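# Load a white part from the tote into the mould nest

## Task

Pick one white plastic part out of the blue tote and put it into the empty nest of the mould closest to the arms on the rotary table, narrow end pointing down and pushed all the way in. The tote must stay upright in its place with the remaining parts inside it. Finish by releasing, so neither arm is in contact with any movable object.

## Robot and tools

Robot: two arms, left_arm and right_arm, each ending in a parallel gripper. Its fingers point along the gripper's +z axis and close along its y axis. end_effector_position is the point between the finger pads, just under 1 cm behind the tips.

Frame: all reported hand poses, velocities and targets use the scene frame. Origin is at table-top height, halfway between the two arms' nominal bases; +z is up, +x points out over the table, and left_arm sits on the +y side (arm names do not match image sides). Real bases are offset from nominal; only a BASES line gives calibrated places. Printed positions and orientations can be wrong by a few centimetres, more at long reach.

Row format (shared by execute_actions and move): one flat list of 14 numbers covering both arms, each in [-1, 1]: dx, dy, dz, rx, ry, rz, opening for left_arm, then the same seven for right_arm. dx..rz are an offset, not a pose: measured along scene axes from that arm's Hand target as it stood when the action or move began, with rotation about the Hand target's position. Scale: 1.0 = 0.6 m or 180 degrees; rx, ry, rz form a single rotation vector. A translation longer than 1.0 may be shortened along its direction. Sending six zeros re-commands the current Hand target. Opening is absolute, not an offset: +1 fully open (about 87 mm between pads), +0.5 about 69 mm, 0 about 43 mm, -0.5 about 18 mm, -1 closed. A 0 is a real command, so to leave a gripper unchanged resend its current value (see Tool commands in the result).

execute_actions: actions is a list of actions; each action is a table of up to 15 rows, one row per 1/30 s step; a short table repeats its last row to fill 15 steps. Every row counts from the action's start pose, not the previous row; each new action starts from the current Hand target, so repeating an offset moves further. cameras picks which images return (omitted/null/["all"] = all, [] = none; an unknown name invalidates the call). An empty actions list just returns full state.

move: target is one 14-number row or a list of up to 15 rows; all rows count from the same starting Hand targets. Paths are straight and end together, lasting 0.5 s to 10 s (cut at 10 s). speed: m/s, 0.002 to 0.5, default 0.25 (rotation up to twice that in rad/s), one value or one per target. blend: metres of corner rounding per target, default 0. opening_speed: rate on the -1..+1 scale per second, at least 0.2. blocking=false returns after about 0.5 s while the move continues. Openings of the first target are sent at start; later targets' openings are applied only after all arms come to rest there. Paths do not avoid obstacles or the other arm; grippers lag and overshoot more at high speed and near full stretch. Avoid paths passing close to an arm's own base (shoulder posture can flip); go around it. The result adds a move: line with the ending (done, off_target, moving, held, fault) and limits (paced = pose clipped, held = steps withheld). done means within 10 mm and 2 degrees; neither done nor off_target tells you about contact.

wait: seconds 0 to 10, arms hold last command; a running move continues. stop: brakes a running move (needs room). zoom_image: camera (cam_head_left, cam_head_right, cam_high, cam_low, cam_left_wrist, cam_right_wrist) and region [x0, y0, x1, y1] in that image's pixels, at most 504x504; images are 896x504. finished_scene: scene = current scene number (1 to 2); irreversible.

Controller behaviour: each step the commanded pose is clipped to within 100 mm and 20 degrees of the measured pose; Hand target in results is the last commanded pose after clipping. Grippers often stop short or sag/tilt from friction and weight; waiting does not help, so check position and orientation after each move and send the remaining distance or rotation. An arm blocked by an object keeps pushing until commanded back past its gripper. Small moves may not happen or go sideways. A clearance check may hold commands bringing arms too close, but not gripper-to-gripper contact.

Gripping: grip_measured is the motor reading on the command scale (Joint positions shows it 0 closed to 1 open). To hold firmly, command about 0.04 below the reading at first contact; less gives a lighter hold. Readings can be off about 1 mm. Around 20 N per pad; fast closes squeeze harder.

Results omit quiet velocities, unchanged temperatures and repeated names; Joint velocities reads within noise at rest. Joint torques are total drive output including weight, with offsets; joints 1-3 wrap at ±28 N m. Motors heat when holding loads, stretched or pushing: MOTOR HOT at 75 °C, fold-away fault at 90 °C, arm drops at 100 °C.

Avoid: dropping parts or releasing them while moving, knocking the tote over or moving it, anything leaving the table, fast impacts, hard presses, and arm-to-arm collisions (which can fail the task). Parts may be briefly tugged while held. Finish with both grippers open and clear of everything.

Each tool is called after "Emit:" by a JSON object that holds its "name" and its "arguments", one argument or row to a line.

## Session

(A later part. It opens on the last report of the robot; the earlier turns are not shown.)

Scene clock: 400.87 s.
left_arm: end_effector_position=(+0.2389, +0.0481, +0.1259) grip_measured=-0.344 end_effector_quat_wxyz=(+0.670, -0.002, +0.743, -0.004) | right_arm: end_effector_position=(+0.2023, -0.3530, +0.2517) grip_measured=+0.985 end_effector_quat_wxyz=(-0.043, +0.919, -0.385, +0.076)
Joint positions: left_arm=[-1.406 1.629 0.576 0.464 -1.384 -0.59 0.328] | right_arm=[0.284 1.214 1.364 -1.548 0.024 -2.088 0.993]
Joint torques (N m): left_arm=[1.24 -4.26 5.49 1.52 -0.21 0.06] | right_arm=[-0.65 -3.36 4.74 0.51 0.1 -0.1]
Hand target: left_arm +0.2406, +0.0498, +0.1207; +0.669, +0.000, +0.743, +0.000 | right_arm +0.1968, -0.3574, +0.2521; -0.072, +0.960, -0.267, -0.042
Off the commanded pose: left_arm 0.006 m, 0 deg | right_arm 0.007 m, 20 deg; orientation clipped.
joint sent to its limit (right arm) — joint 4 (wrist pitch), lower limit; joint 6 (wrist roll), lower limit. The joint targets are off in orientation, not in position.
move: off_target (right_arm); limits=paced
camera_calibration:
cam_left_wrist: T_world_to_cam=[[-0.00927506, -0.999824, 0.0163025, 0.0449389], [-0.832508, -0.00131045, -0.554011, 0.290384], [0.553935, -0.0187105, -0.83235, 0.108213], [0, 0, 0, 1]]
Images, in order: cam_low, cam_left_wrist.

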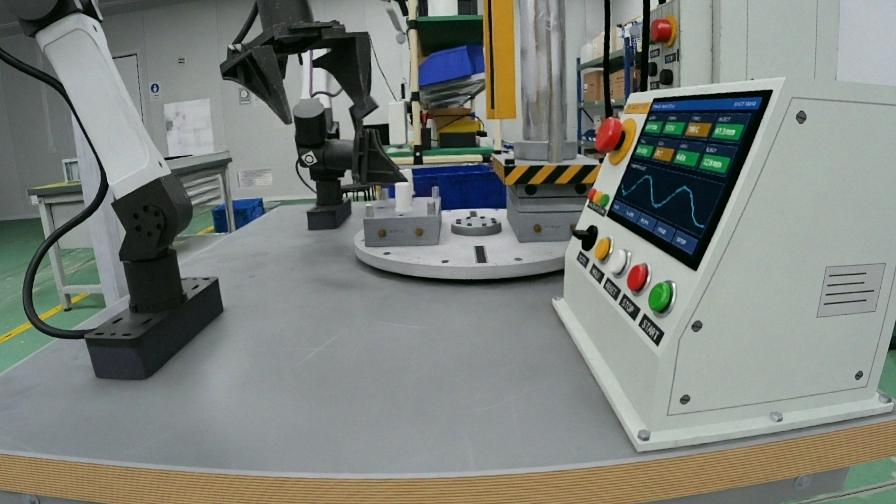

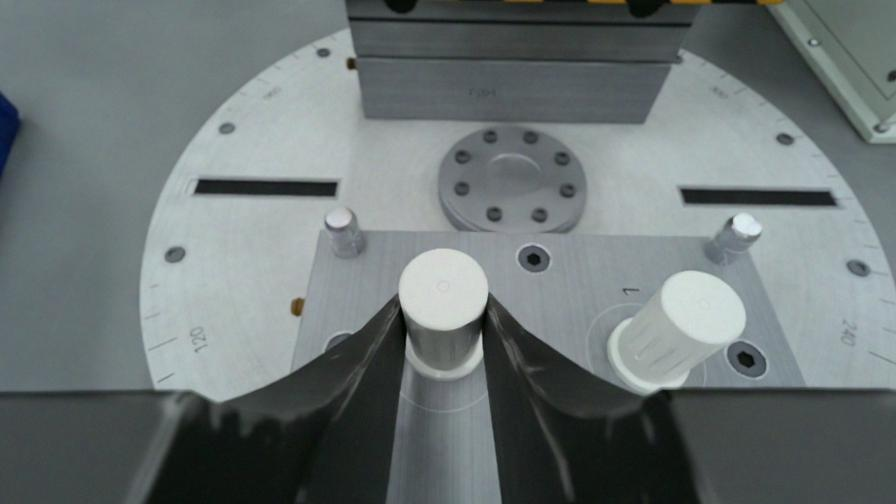

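Emit:
{"name": "move", "arguments": {
  "target": [0.001,0,-0.023,0,0,0,-0.55,0,0,0,0,0,0,1],
  "speed": 0.03,
  "cameras": ["cam_left_wrist","cam_low","cam_high"]
}}

Emit:
{"name": "zoom_image", "arguments": {
  "camera": "cam_low",
  "region": [340, 130, 460, 260]
}}

Emit:
{"name": "zoom_image", "arguments": {
  "camera": "cam_high",
  "region": [350, 220, 510, 380]
}}

Scene clock: 411.87 s.
left_arm: end_effector_position=(+0.2391, +0.0476, +0.1137) grip_measured=-0.344 end_effector_quat_wxyz=(+0.670, -0.002, +0.742, -0.004) | right_arm: end_effector_position=(+0.2023, -0.3530, +0.2517) grip_measured=+0.985 end_effector_quat_wxyz=(-0.043, +0.919, -0.385, +0.076)
Joint positions: left_arm=[-1.406 1.681 0.557 0.544 -1.385 -0.58 0.328] | right_arm=[0.284 1.214 1.364 -1.548 0.024 -2.088 0.993]
Joint torques (N m): left_arm=[1.44 -4.12 5.08 1.52 -0.17 -0.03] | right_arm=[-0.65 -3.38 4.82 0.47 0.09 -0.09]
Hand target: left_arm +0.2412, +0.0497, +0.1069; +0.669, +0.000, +0.743, -0.001 | right_arm +0.1968, -0.3574, +0.2521; -0.072, +0.960, -0.267, -0.042
Off the commanded pose: left_arm 0.007 m, 0 deg | right_arm 0.007 m, 20 deg; orientation clipped.
joint sent to its limit (right arm) — joint 4 (wrist pitch), lower limit; joint 6 (wrist roll), lower limit. The joint targets are off in orientation, not in position.
move: off_target (right_arm); limits=paced
camera_calibration:
cam_left_wrist: T_world_to_cam=[[-0.00940233, -0.999849, 0.0146145, 0.0448439], [-0.831405, -0.000303696, -0.555667, 0.283688], [0.555588, -0.0173751, -0.831276, 0.097369], [0, 0, 0, 1]]
Images, in order: cam_high, cam_low, cam_left_wrist.

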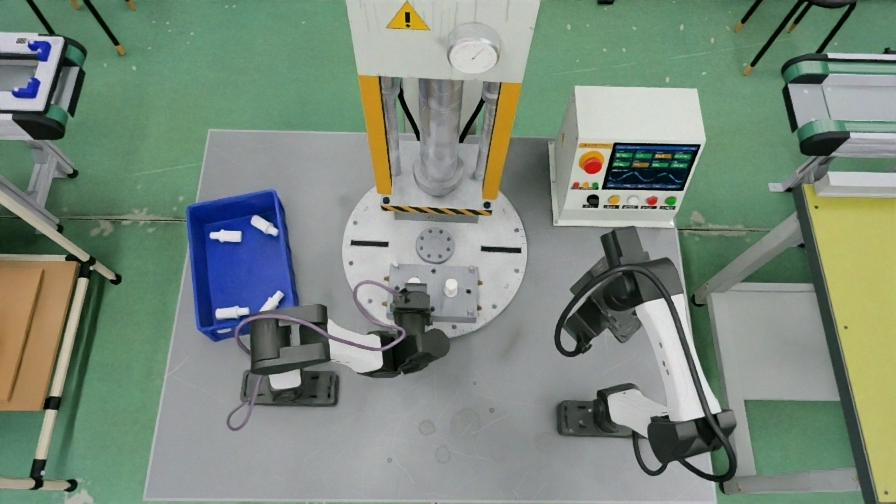

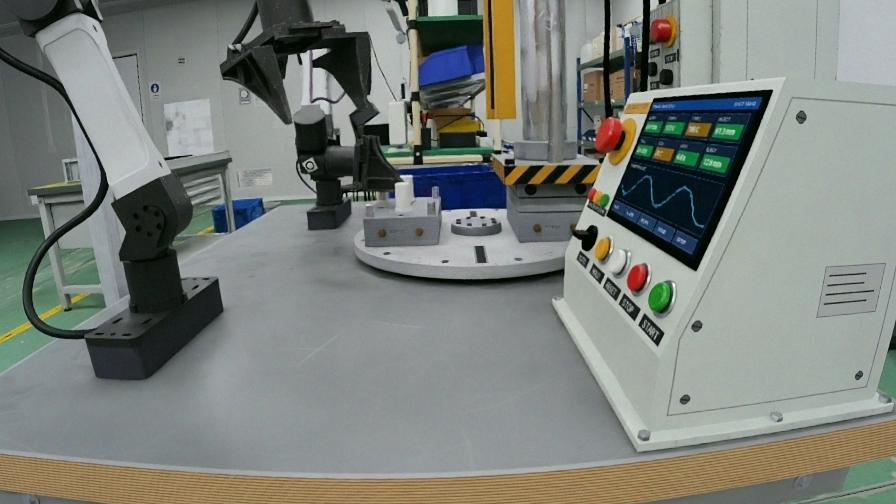

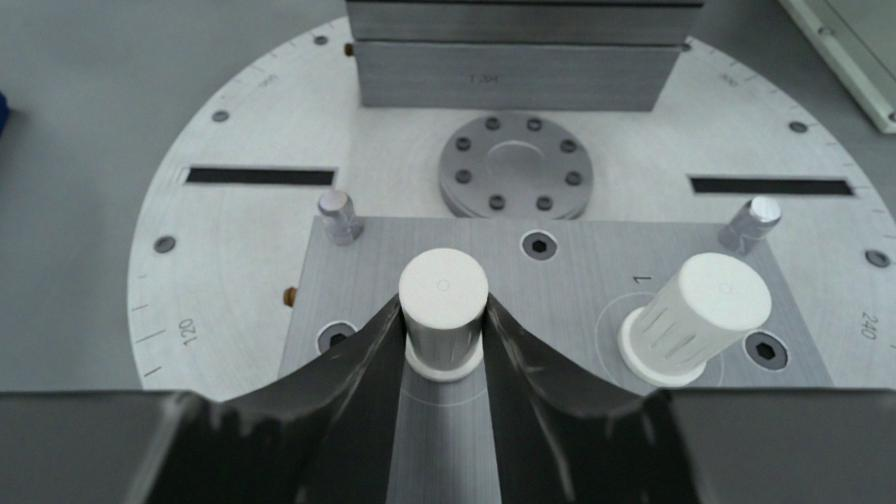

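Scaled by 3.877 from the camera's 896x504 image, which has a finer 1280x720 frame.

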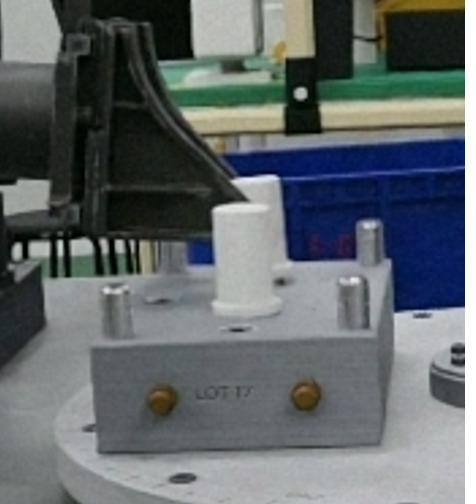

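Scaled by 3.150 from the camera's 896x504 image, which has a finer 1280x720 frame.

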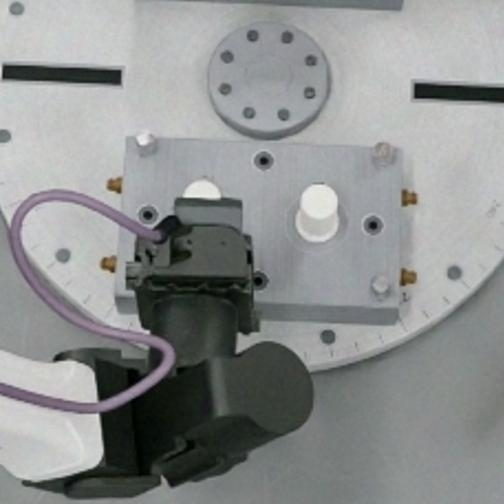

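Emit:
{"name": "zoom_image", "arguments": {
  "camera": "cam_high",
  "region": [375, 260, 455, 340]
}}

Emit:
{"name": "zoom_image", "arguments": {
  "camera": "cam_low",
  "region": [340, 140, 430, 230]
}}

Scaled by 6.300 from the camera's 896x504 image, which has a finer 1280x720 frame.

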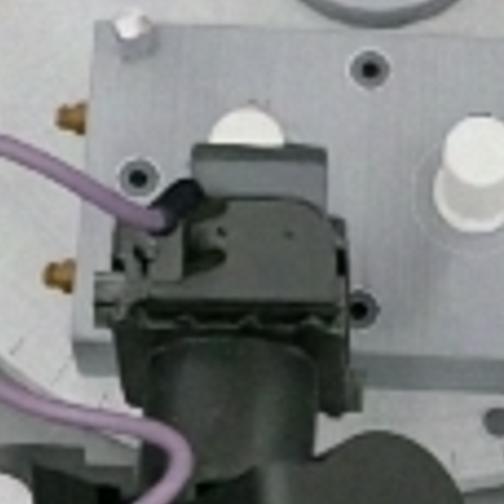

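Scaled by 5.600 from the camera's 896x504 image, which has a finer 1280x720 frame.

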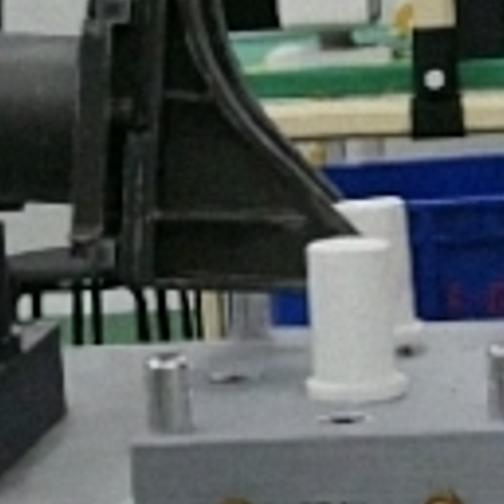

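Emit:
{"name": "move", "arguments": {
  "target": [0.0005,0,-0.0115,0,0,0,-0.55,0,0,0,0,0,0,1],
  "speed": 0.02,
  "cameras": ["cam_left_wrist","cam_low"]
}}

Emit:
{"name": "zoom_image", "arguments": {
  "camera": "cam_low",
  "region": [340, 140, 430, 230]
}}

Scene clock: 425.50 s.
left_arm: end_effector_position=(+0.2398, +0.0478, +0.1104) grip_measured=-0.344 end_effector_quat_wxyz=(+0.674, -0.007, +0.739, -0.003) | right_arm: end_effector_position=(+0.2023, -0.3530, +0.2517) grip_measured=+0.985 end_effector_quat_wxyz=(-0.043, +0.919, -0.385, +0.076)
Joint positions: left_arm=[-1.406 1.707 0.55 0.594 -1.398 -0.571 0.328] | right_arm=[0.284 1.214 1.364 -1.548 0.024 -2.088 0.993]
Joint torques (N m): left_arm=[1.5 -3.92 4.57 1.43 -0.03 -0.07] | right_arm=[-0.69 -3.48 4.7 0.48 0.08 -0.07]
Hand target: left_arm +0.2415, +0.0497, +0.1000; +0.669, +0.000, +0.743, -0.001 | right_arm +0.1968, -0.3574, +0.2521; -0.072, +0.960, -0.267, -0.042
Off the commanded pose: left_arm 0.011 m, 1 deg | right_arm 0.007 m, 20 deg; orientation clipped.
joint sent to its limit (right arm) — joint 4 (wrist pitch), lower limit; joint 6 (wrist roll), lower limit. The joint targets are off in orientation, not in position.
move: off_target (left_arm, right_arm); limits=paced
camera_calibration:
cam_left_wrist: T_world_to_cam=[[-0.000184759, -0.999771, 0.0214211, 0.0421703], [-0.826244, -0.0119142, -0.563187, 0.282579], [0.563313, -0.0178031, -0.826052, 0.0918545], [0, 0, 0, 1]]
Images, in order: cam_low, cam_left_wrist.

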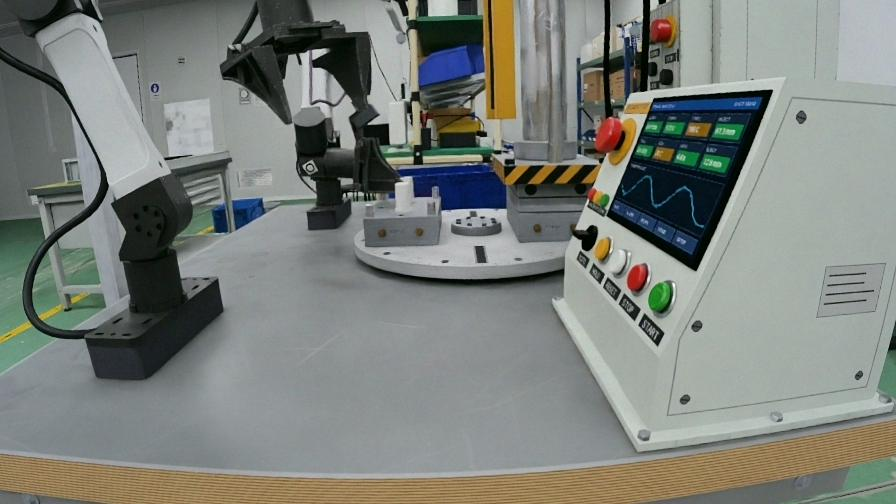

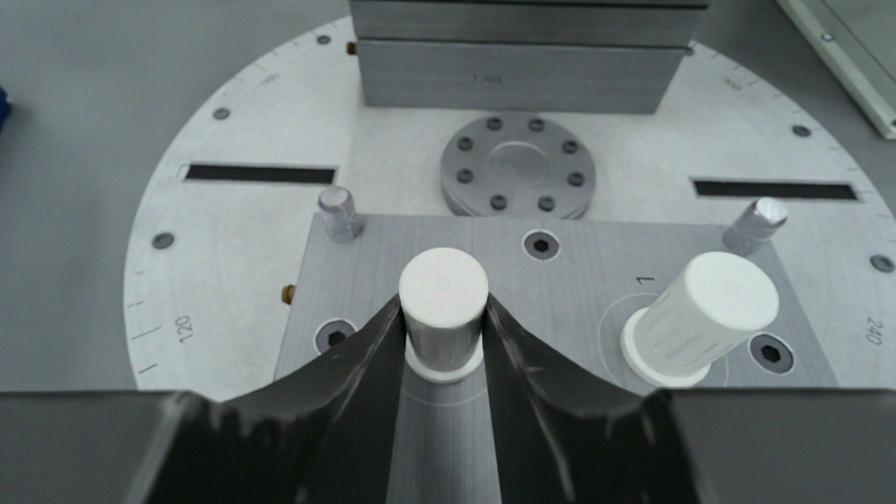

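Scaled by 5.600 from the camera's 896x504 image, which has a finer 1280x720 frame.

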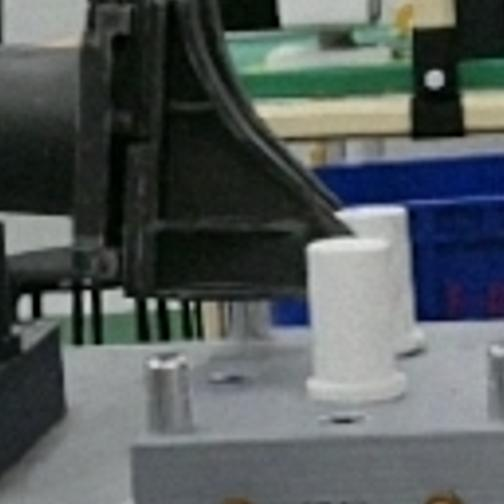

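Emit:
{"name": "move", "arguments": {
  "target": [-0.002,-0.003,0.006,0,0,0,-0.1,0,0,0,0,0,0,1],
  "speed": 0.02,
  "opening_speed": 0.3,
  "cameras": ["cam_left_wrist","cam_low"]
}}

Emit:
{"name": "zoom_image", "arguments": {
  "camera": "cam_low",
  "region": [340, 140, 430, 230]
}}

Scene clock: 441.33 s.
left_arm: end_effector_position=(+0.2397, +0.0472, +0.1101) grip_measured=-0.100 end_effector_quat_wxyz=(+0.673, -0.008, +0.739, -0.005) | right_arm: end_effector_position=(+0.2023, -0.3530, +0.2517) grip_measured=+0.985 end_effector_quat_wxyz=(-0.043, +0.919, -0.385, +0.076)
Joint positions: left_arm=[-1.406 1.707 0.55 0.594 -1.395 -0.574 0.45] | right_arm=[0.284 1.214 1.364 -1.548 0.024 -2.088 0.993]
Joint torques (N m): left_arm=[1.05 -4.66 5.64 1.17 -0.11 -0.07] | right_arm=[-0.58 -3.44 4.75 0.45 0.09 -0.1]
Motor temperatures (°C): left_arm=[29 35 39 34 28 29 30] | right_arm=[29 39 38 28 27 28 31]
Hand target: left_arm +0.2403, +0.0479, +0.1036; +0.669, +0.000, +0.743, +0.000 | right_arm +0.1968, -0.3574, +0.2521; -0.072, +0.960, -0.267, -0.042
Off the commanded pose: left_arm 0.007 m, 1 deg | right_arm 0.007 m, 20 deg; orientation clipped.
joint sent to its limit (right arm) — joint 4 (wrist pitch), lower limit; joint 6 (wrist roll), lower limit. The joint targets are off in orientation, not in position.
move: off_target (right_arm); limits=paced
camera_calibration:
cam_left_wrist: T_world_to_cam=[[-0.00237365, -0.999673, 0.0254677, 0.041615], [-0.827167, -0.0123489, -0.56182, 0.282395], [0.561951, -0.0223996, -0.826867, 0.0922411], [0, 0, 0, 1]]
Images, in order: cam_low, cam_left_wrist.

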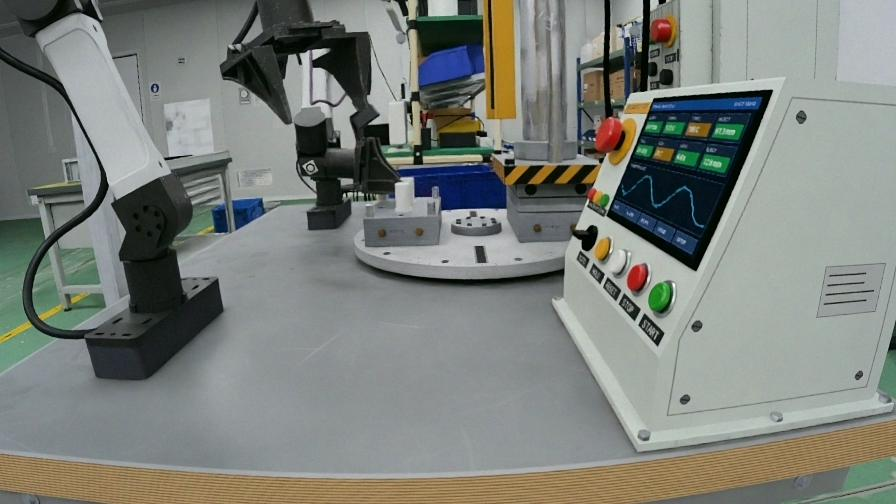

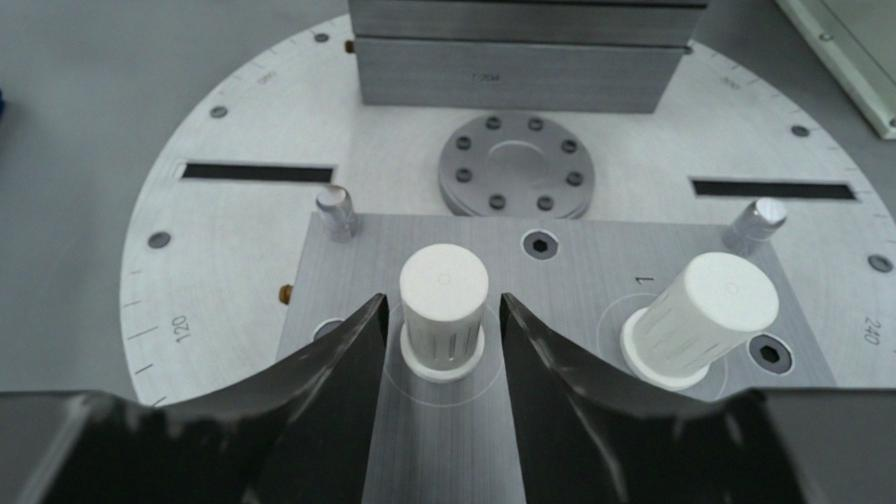

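Scaled by 5.600 from the camera's 896x504 image, which has a finer 1280x720 frame.

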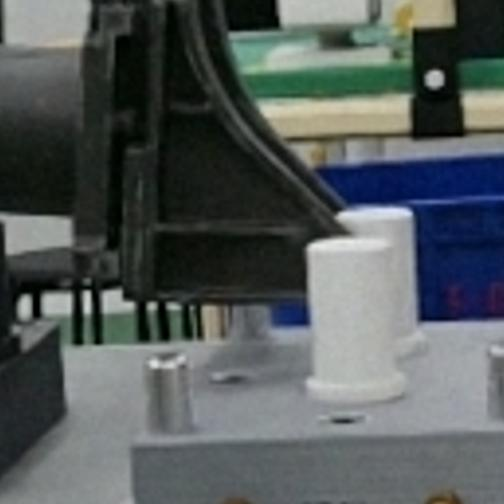

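Emit:
{"name": "move", "arguments": {
  "target": [
    [0,0,0.03,0,0,0,-0.1,0,0,0,0,0,0,1],
    [-0.13,0,0.045,0,0,0,-0.1,0,0,0,0,0,0,1],
    [-0.14,0,0.13,0,0,0,-0.1,0,0,0,0,0,0,1]
  ],
  "speed": 0.07,
  "blend": 0.01
}}

Emit:
{"name": "zoom_image", "arguments": {
  "camera": "cam_low",
  "region": [340, 140, 460, 260]
}}

Emit:
{"name": "zoom_image", "arguments": {
  "camera": "cam_left_wrist",
  "region": [360, 190, 680, 390]
}}

Scene clock: 453.13 s.
left_arm: end_effector_position=(+0.1557, +0.0495, +0.1834) grip_measured=-0.100 end_effector_quat_wxyz=(+0.655, +0.028, +0.755, -0.025) | right_arm: end_effector_position=(+0.2023, -0.3530, +0.2517) grip_measured=+0.985 end_effector_quat_wxyz=(-0.043, +0.919, -0.385, +0.076)
Joint positions: left_arm=[-1.712 1.713 1.096 -1.447 -1.409 -2.071 0.45] | right_arm=[0.284 1.214 1.364 -1.548 0.024 -2.088 0.993]
Joint torques (N m): left_arm=[1.39 -4.44 8.02 -0.6 -0.35 -0.09] | right_arm=[-0.66 -3.4 4.86 0.49 0.08 -0.1]
Hand target: left_arm +0.1562, +0.0479, +0.1816; +0.669, +0.000, +0.743, -0.001 | right_arm +0.1968, -0.3574, +0.2521; -0.072, +0.960, -0.267, -0.042
Off the commanded pose: left_arm 0.002 m, 5 deg | right_arm 0.007 m, 20 deg; orientation clipped.
joint sent to its limit (left arm) — joint 6 (wrist roll), lower limit. The joint targets are off in orientation, not in position.
joint sent to its limit (right arm) — joint 4 (wrist pitch), lower limit; joint 6 (wrist roll), lower limit. The joint targets are off in orientation, not in position.
move: off_target (left_arm, right_arm); limits=paced
camera_calibration:
cam_left_wrist: T_world_to_cam=[[-0.0825447, -0.996545, 0.00917326, 0.0571426], [-0.850828, 0.065676, -0.521324, 0.246572], [0.51892, -0.0508374, -0.85331, 0.213076], [0, 0, 0, 1]]
cam_right_wrist: T_world_to_cam=[[0.69419, 0.703818, 0.150798, 0.0659785], [0.323833, -0.492486, 0.80783, -0.417366], [0.642832, -0.511954, -0.569798, -0.0257381], [0, 0, 0, 1]]

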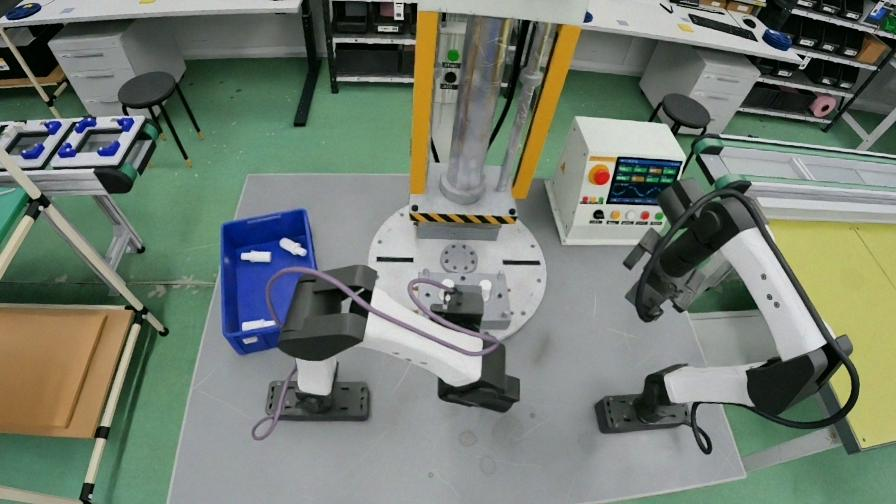

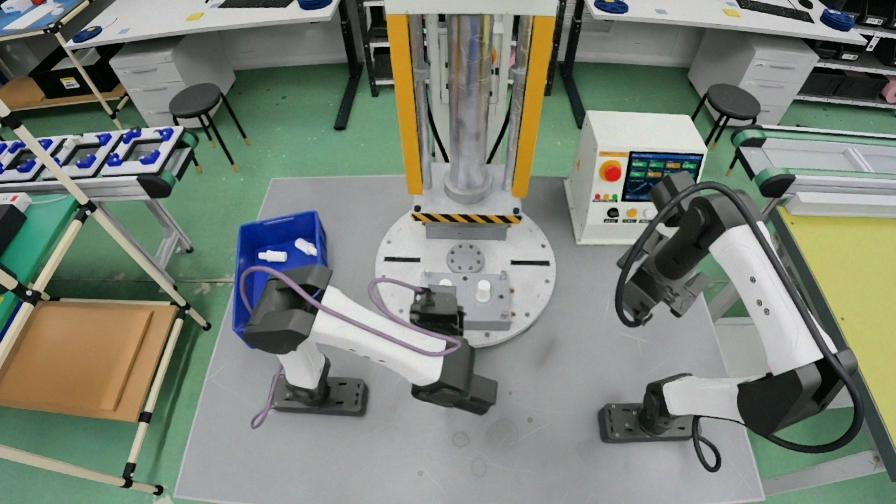

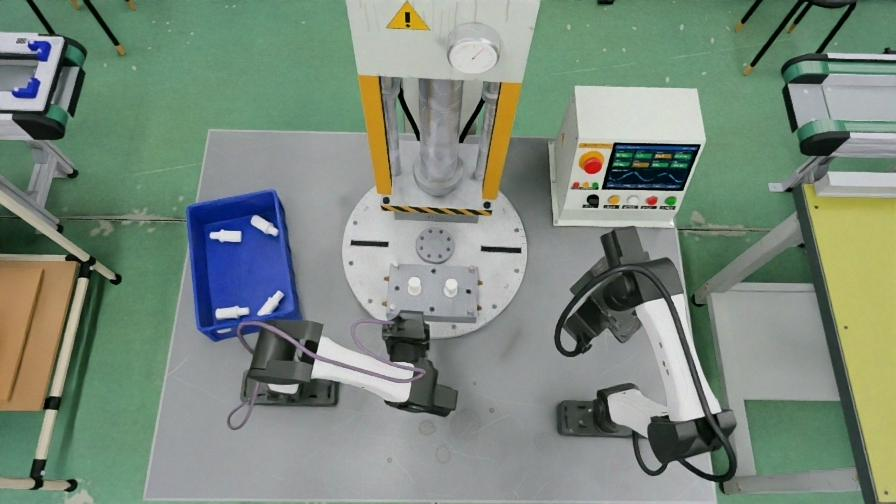

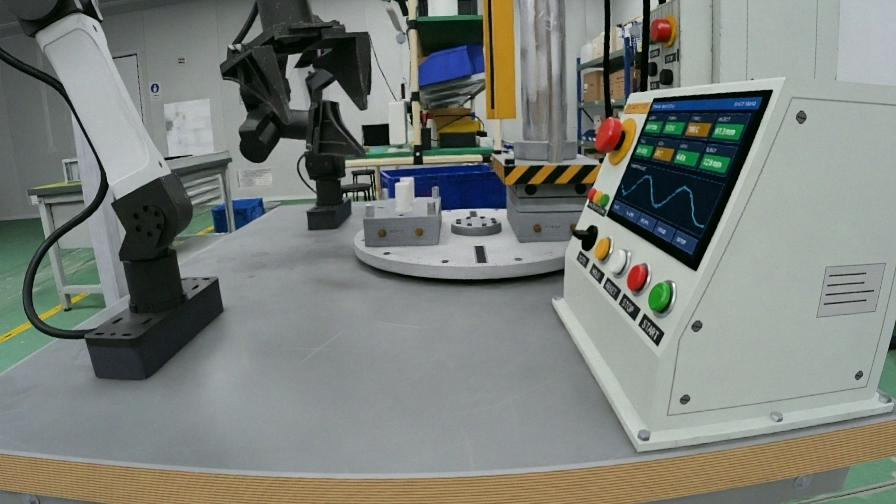

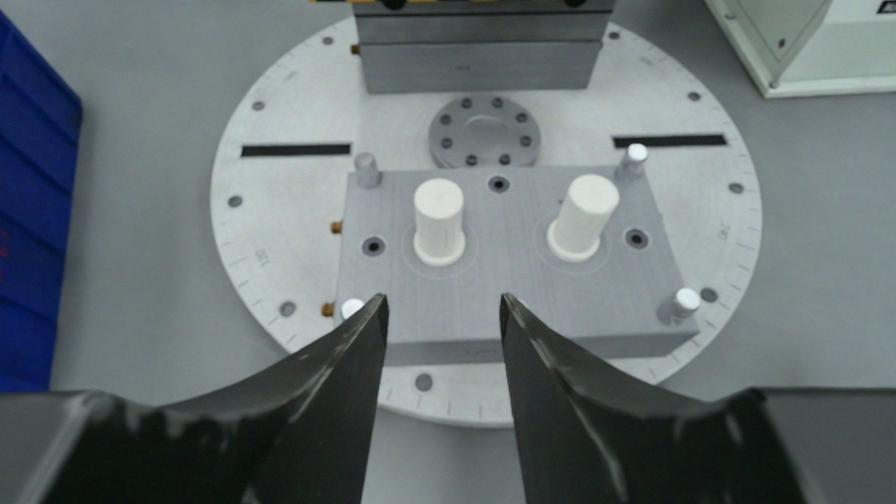

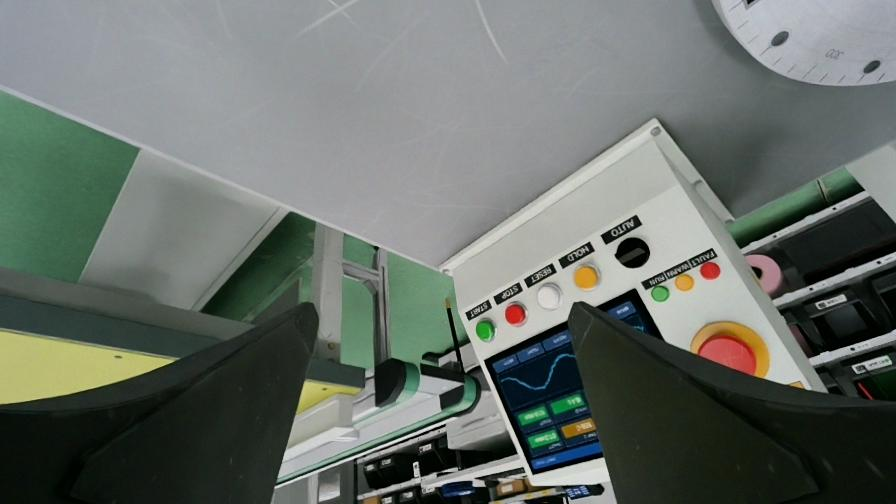

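Scaled by 4.200 from the camera's 896x504 image, which has a finer 1280x720 frame.

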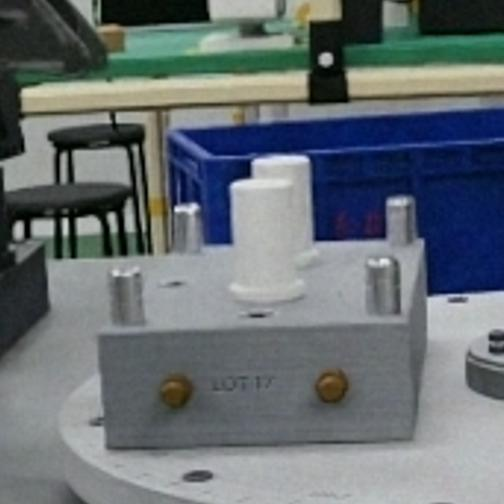

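Scaled by 1.575 from the camera's 896x504 image, which has a finer 1280x720 frame.

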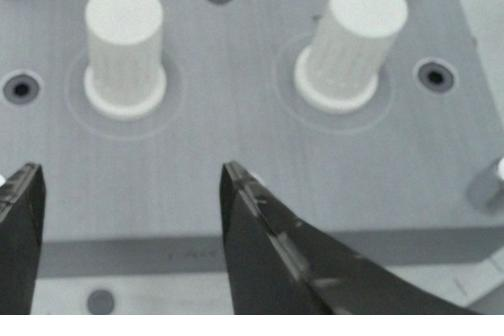

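Emit:
{"name": "zoom_image", "arguments": {
  "camera": "cam_left_wrist",
  "region": [390, 160, 640, 290]
}}

Scaled by 2.016 from the camera's 896x504 image, which has a finer 1280x720 frame.

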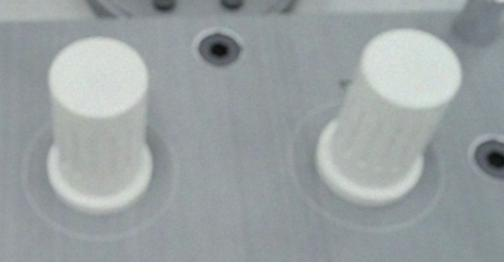

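Emit:
{"name": "finished_scene", "arguments": {
  "scene": 2
}}

The scene is finished: the task was done.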